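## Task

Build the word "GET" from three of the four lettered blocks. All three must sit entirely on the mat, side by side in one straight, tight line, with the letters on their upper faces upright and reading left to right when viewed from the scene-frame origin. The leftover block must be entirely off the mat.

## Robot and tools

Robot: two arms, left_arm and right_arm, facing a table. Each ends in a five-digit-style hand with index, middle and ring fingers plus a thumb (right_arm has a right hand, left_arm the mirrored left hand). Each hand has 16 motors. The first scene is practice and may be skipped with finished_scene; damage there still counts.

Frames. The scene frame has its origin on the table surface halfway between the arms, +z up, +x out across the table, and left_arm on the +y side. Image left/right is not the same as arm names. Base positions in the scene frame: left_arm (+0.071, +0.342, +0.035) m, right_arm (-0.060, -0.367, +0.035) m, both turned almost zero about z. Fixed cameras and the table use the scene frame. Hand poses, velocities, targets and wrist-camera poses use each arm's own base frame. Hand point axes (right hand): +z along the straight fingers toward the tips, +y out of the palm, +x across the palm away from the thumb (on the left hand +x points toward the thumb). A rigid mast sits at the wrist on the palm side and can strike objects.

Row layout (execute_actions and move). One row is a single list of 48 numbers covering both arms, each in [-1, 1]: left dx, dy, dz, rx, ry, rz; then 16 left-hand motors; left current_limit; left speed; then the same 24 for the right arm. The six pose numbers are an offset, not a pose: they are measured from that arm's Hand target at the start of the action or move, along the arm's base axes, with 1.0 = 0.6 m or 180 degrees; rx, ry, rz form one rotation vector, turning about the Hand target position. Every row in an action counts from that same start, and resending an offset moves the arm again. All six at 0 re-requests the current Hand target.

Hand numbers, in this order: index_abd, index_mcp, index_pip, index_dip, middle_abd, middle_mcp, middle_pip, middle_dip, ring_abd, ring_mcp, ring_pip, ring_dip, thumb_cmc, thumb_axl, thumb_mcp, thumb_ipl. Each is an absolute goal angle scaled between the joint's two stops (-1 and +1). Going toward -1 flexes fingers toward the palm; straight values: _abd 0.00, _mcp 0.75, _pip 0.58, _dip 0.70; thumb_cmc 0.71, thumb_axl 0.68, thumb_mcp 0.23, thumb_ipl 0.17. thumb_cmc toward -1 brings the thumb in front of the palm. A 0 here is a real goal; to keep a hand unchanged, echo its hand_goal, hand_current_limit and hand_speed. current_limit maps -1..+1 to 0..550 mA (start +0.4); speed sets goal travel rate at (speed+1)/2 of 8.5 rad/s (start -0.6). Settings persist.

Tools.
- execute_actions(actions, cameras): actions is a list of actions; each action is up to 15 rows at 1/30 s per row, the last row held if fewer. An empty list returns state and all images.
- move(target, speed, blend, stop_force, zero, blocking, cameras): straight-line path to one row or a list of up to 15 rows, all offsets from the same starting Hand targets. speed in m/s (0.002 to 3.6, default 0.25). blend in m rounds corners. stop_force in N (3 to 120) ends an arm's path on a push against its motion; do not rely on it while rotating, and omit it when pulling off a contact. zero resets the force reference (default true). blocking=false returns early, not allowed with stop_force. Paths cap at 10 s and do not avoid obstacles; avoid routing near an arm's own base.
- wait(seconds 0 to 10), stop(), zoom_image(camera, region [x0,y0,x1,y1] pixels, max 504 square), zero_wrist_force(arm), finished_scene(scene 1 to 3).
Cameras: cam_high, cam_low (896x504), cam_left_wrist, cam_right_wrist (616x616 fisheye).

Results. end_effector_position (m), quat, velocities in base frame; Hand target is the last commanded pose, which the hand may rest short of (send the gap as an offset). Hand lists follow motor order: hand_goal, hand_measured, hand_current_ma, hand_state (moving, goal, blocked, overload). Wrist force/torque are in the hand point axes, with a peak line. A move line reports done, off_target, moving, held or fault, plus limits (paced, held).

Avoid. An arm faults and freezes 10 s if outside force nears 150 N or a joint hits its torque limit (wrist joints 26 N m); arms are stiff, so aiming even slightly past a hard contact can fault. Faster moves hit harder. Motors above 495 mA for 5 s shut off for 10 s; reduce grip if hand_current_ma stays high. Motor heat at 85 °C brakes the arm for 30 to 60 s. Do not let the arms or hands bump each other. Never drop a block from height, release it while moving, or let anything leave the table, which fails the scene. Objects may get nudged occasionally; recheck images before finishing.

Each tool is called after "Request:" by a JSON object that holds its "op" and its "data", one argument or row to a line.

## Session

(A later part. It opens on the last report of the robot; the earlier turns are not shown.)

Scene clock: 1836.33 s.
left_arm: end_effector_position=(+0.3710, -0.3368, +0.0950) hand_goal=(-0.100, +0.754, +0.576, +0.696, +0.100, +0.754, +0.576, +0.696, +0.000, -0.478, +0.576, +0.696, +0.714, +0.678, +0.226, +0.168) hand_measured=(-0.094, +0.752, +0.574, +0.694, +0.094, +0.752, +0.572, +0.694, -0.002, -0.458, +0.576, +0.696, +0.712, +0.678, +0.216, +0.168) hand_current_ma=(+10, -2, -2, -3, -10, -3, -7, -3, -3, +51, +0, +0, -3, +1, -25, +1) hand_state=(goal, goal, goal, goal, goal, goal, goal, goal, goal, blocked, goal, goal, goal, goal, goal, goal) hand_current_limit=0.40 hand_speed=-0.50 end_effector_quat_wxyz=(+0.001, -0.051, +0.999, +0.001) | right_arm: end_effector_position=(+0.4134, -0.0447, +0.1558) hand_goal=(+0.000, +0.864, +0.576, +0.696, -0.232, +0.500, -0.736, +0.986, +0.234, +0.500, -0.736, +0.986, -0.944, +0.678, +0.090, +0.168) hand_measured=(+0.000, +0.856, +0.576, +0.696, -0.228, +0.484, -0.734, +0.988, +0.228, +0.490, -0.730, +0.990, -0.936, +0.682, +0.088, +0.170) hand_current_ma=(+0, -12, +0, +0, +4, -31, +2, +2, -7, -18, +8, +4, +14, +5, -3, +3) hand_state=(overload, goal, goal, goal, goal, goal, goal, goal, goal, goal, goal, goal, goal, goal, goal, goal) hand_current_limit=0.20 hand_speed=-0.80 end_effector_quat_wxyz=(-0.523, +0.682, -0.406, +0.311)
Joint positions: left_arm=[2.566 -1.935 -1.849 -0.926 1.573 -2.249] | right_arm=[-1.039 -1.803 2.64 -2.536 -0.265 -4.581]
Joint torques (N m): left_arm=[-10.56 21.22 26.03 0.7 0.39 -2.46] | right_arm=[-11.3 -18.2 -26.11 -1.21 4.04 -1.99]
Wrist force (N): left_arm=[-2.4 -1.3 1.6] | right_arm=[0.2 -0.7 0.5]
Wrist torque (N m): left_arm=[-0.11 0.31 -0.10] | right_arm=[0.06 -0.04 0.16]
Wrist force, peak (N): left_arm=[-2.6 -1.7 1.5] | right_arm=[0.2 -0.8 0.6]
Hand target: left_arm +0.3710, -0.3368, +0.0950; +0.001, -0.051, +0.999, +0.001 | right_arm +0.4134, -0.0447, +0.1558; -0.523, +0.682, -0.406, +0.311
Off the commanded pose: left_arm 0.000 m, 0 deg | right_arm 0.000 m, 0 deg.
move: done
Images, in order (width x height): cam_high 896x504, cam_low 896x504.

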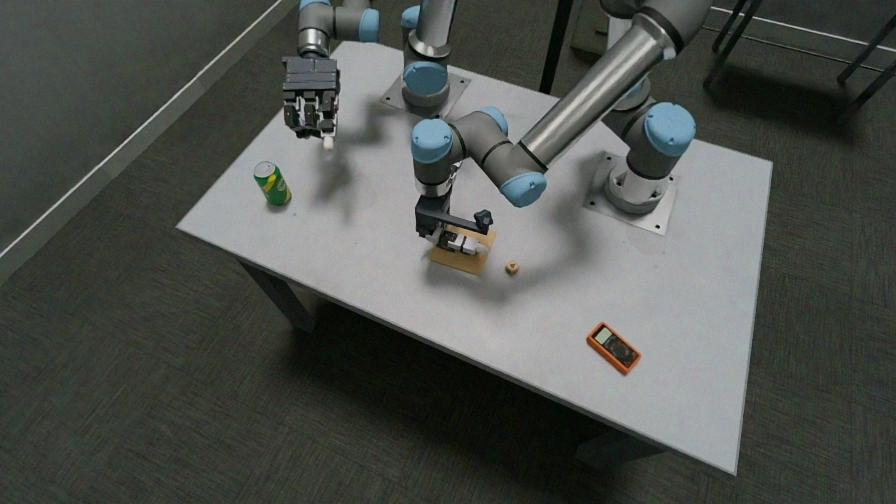

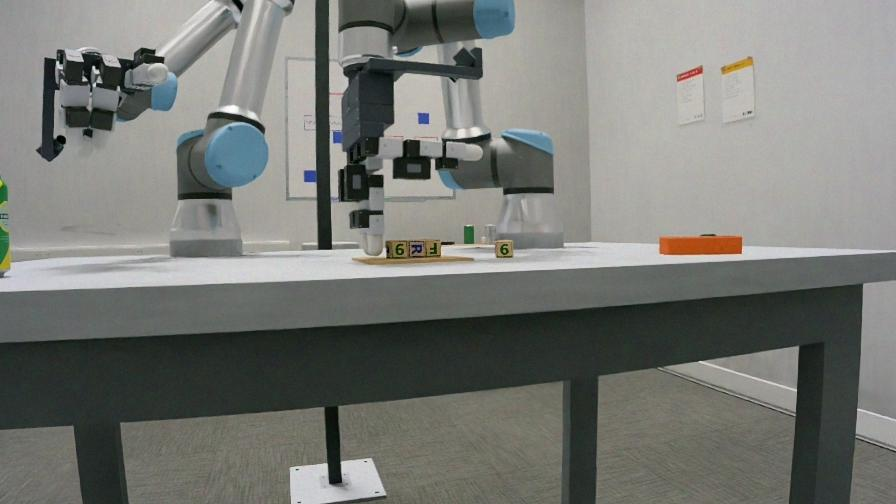

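Request:
{"op": "move", "data": {
  "target": [
    [0,0,0.2,0,0,0,-0.1,0.754,0.576,0.696,0.1,0.754,0.576,0.696,0,-0.479,0.576,0.696,0.714,0.678,0.226,0.168,0.4,-0.5,0,0,0,0,0,0,0,0.863,0.576,0.696,-0.233,0.5,-0.737,0.986,0.233,0.5,-0.737,0.986,-0.945,0.678,0.09,0.168,0.2,-0.8],
    [-0.2,0.1,0.3,0,0,0,-0.1,0.754,0.576,0.696,0.1,0.754,0.576,0.696,0,-0.479,0.576,0.696,0.714,0.678,0.226,0.168,0.4,-0.5,0,0,0,0,0,0,0,0.863,0.576,0.696,-0.233,0.5,-0.737,0.986,0.233,0.5,-0.737,0.986,-0.945,0.678,0.09,0.168,0.2,-0.8]
  ],
  "speed": 0.25,
  "blend": [0.04, 0],
  "cameras": ["cam_high", "cam_low"]
}}

Request:
{"op": "zoom_image", "data": {
  "camera": "cam_low",
  "region": [340, 210, 460, 270]
}}

Request:
{"op": "zoom_image", "data": {
  "camera": "cam_high",
  "region": [420, 215, 520, 285]
}}

Scene clock: 1846.13 s.
left_arm: end_effector_position=(+0.2510, -0.2769, +0.2750) hand_goal=(-0.100, +0.754, +0.576, +0.696, +0.100, +0.754, +0.576, +0.696, +0.000, -0.478, +0.576, +0.696, +0.714, +0.678, +0.226, +0.168) hand_measured=(-0.094, +0.752, +0.574, +0.694, +0.094, +0.752, +0.572, +0.694, -0.002, -0.458, +0.576, +0.696, +0.712, +0.678, +0.216, +0.168) hand_current_ma=(+10, -2, -2, -3, -10, -3, -7, -3, -3, +51, +0, +0, -3, +1, -25, +1) hand_state=(goal, goal, goal, goal, goal, goal, goal, goal, goal, blocked, goal, goal, goal, goal, goal, goal) hand_current_limit=0.40 hand_speed=-0.50 end_effector_quat_wxyz=(+0.001, -0.051, +0.999, +0.001) | right_arm: end_effector_position=(+0.4134, -0.0447, +0.1558) hand_goal=(+0.000, +0.864, +0.576, +0.696, -0.232, +0.500, -0.736, +0.986, +0.234, +0.500, -0.736, +0.986, -0.944, +0.678, +0.090, +0.168) hand_measured=(+0.000, +0.856, +0.576, +0.696, -0.228, +0.484, -0.734, +0.988, +0.228, +0.490, -0.730, +0.990, -0.936, +0.682, +0.088, +0.170) hand_current_ma=(+0, -12, +0, +0, +4, -31, +2, +2, -7, -18, +8, +4, +14, +5, -3, +3) hand_state=(overload, goal, goal, goal, goal, goal, goal, goal, goal, goal, goal, goal, goal, goal, goal, goal) hand_current_limit=0.20 hand_speed=-0.80 end_effector_quat_wxyz=(-0.523, +0.682, -0.406, +0.311)
Joint positions: left_arm=[2.532 -1.46 -1.888 -1.362 1.573 -2.283] | right_arm=[-1.039 -1.803 2.64 -2.536 -0.265 -4.581]
Joint torques (N m): left_arm=[-9.91 32.99 11.75 0.82 -1.22 -2.59] | right_arm=[-10.73 -18.1 -26.07 -1.33 4.1 -2]
Wrist force (N): left_arm=[-2.1 -1.4 1.2] | right_arm=[0.1 -0.8 0.4]
Wrist torque (N m): left_arm=[-0.11 0.27 -0.10] | right_arm=[0.06 -0.03 0.16]
Wrist force, peak (N): left_arm=[-2.6 -1.3 2.7] | right_arm=[0.3 -0.9 0.4]
Hand target: left_arm +0.2510, -0.2768, +0.2750; +0.001, -0.051, +0.999, +0.001 | right_arm +0.4134, -0.0447, +0.1558; -0.523, +0.682, -0.406, +0.311
Off the commanded pose: left_arm 0.000 m, 0 deg | right_arm 0.000 m, 0 deg.
move: done
Images, in order (width x height): cam_high 896x504, cam_low 896x504.

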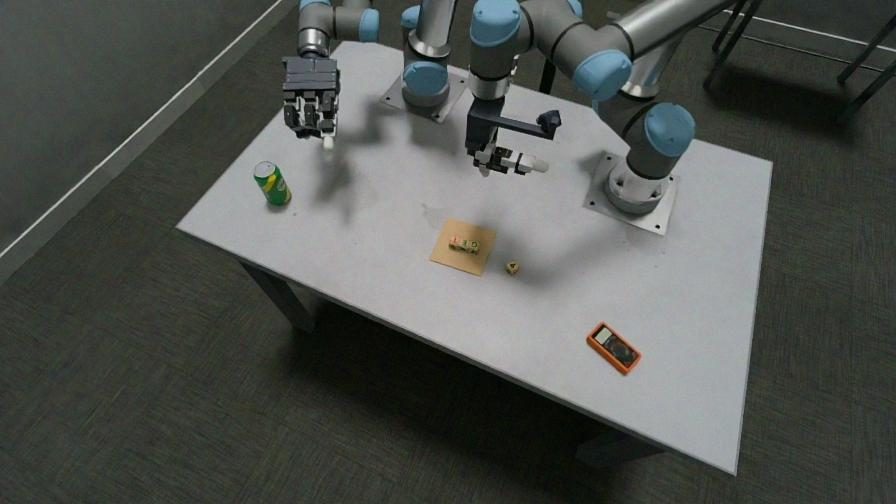

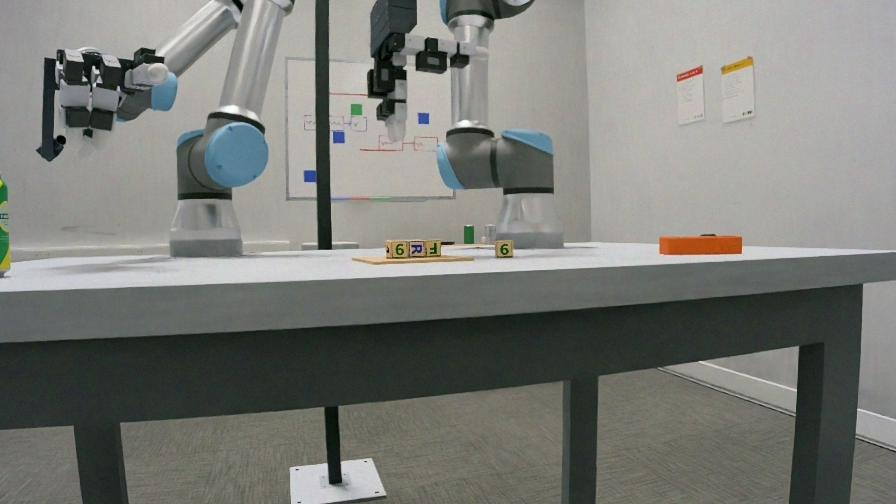

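Scaled by 4.200 from the camera's 896x504 image, which has a finer 1280x720 frame.

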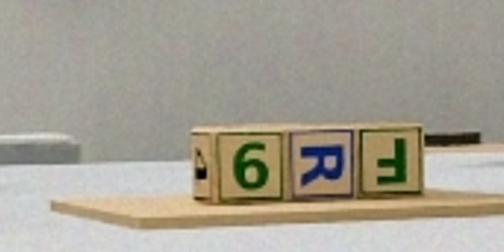

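Scaled by 5.040 from the camera's 896x504 image, which has a finer 1280x720 frame.

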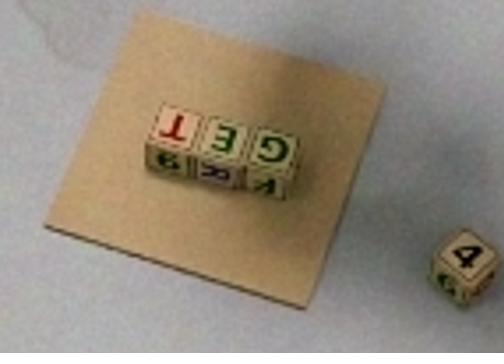

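Request:
{"op": "finished_scene", "data": {
  "scene": 3
}}

The scene is finished: the task was done.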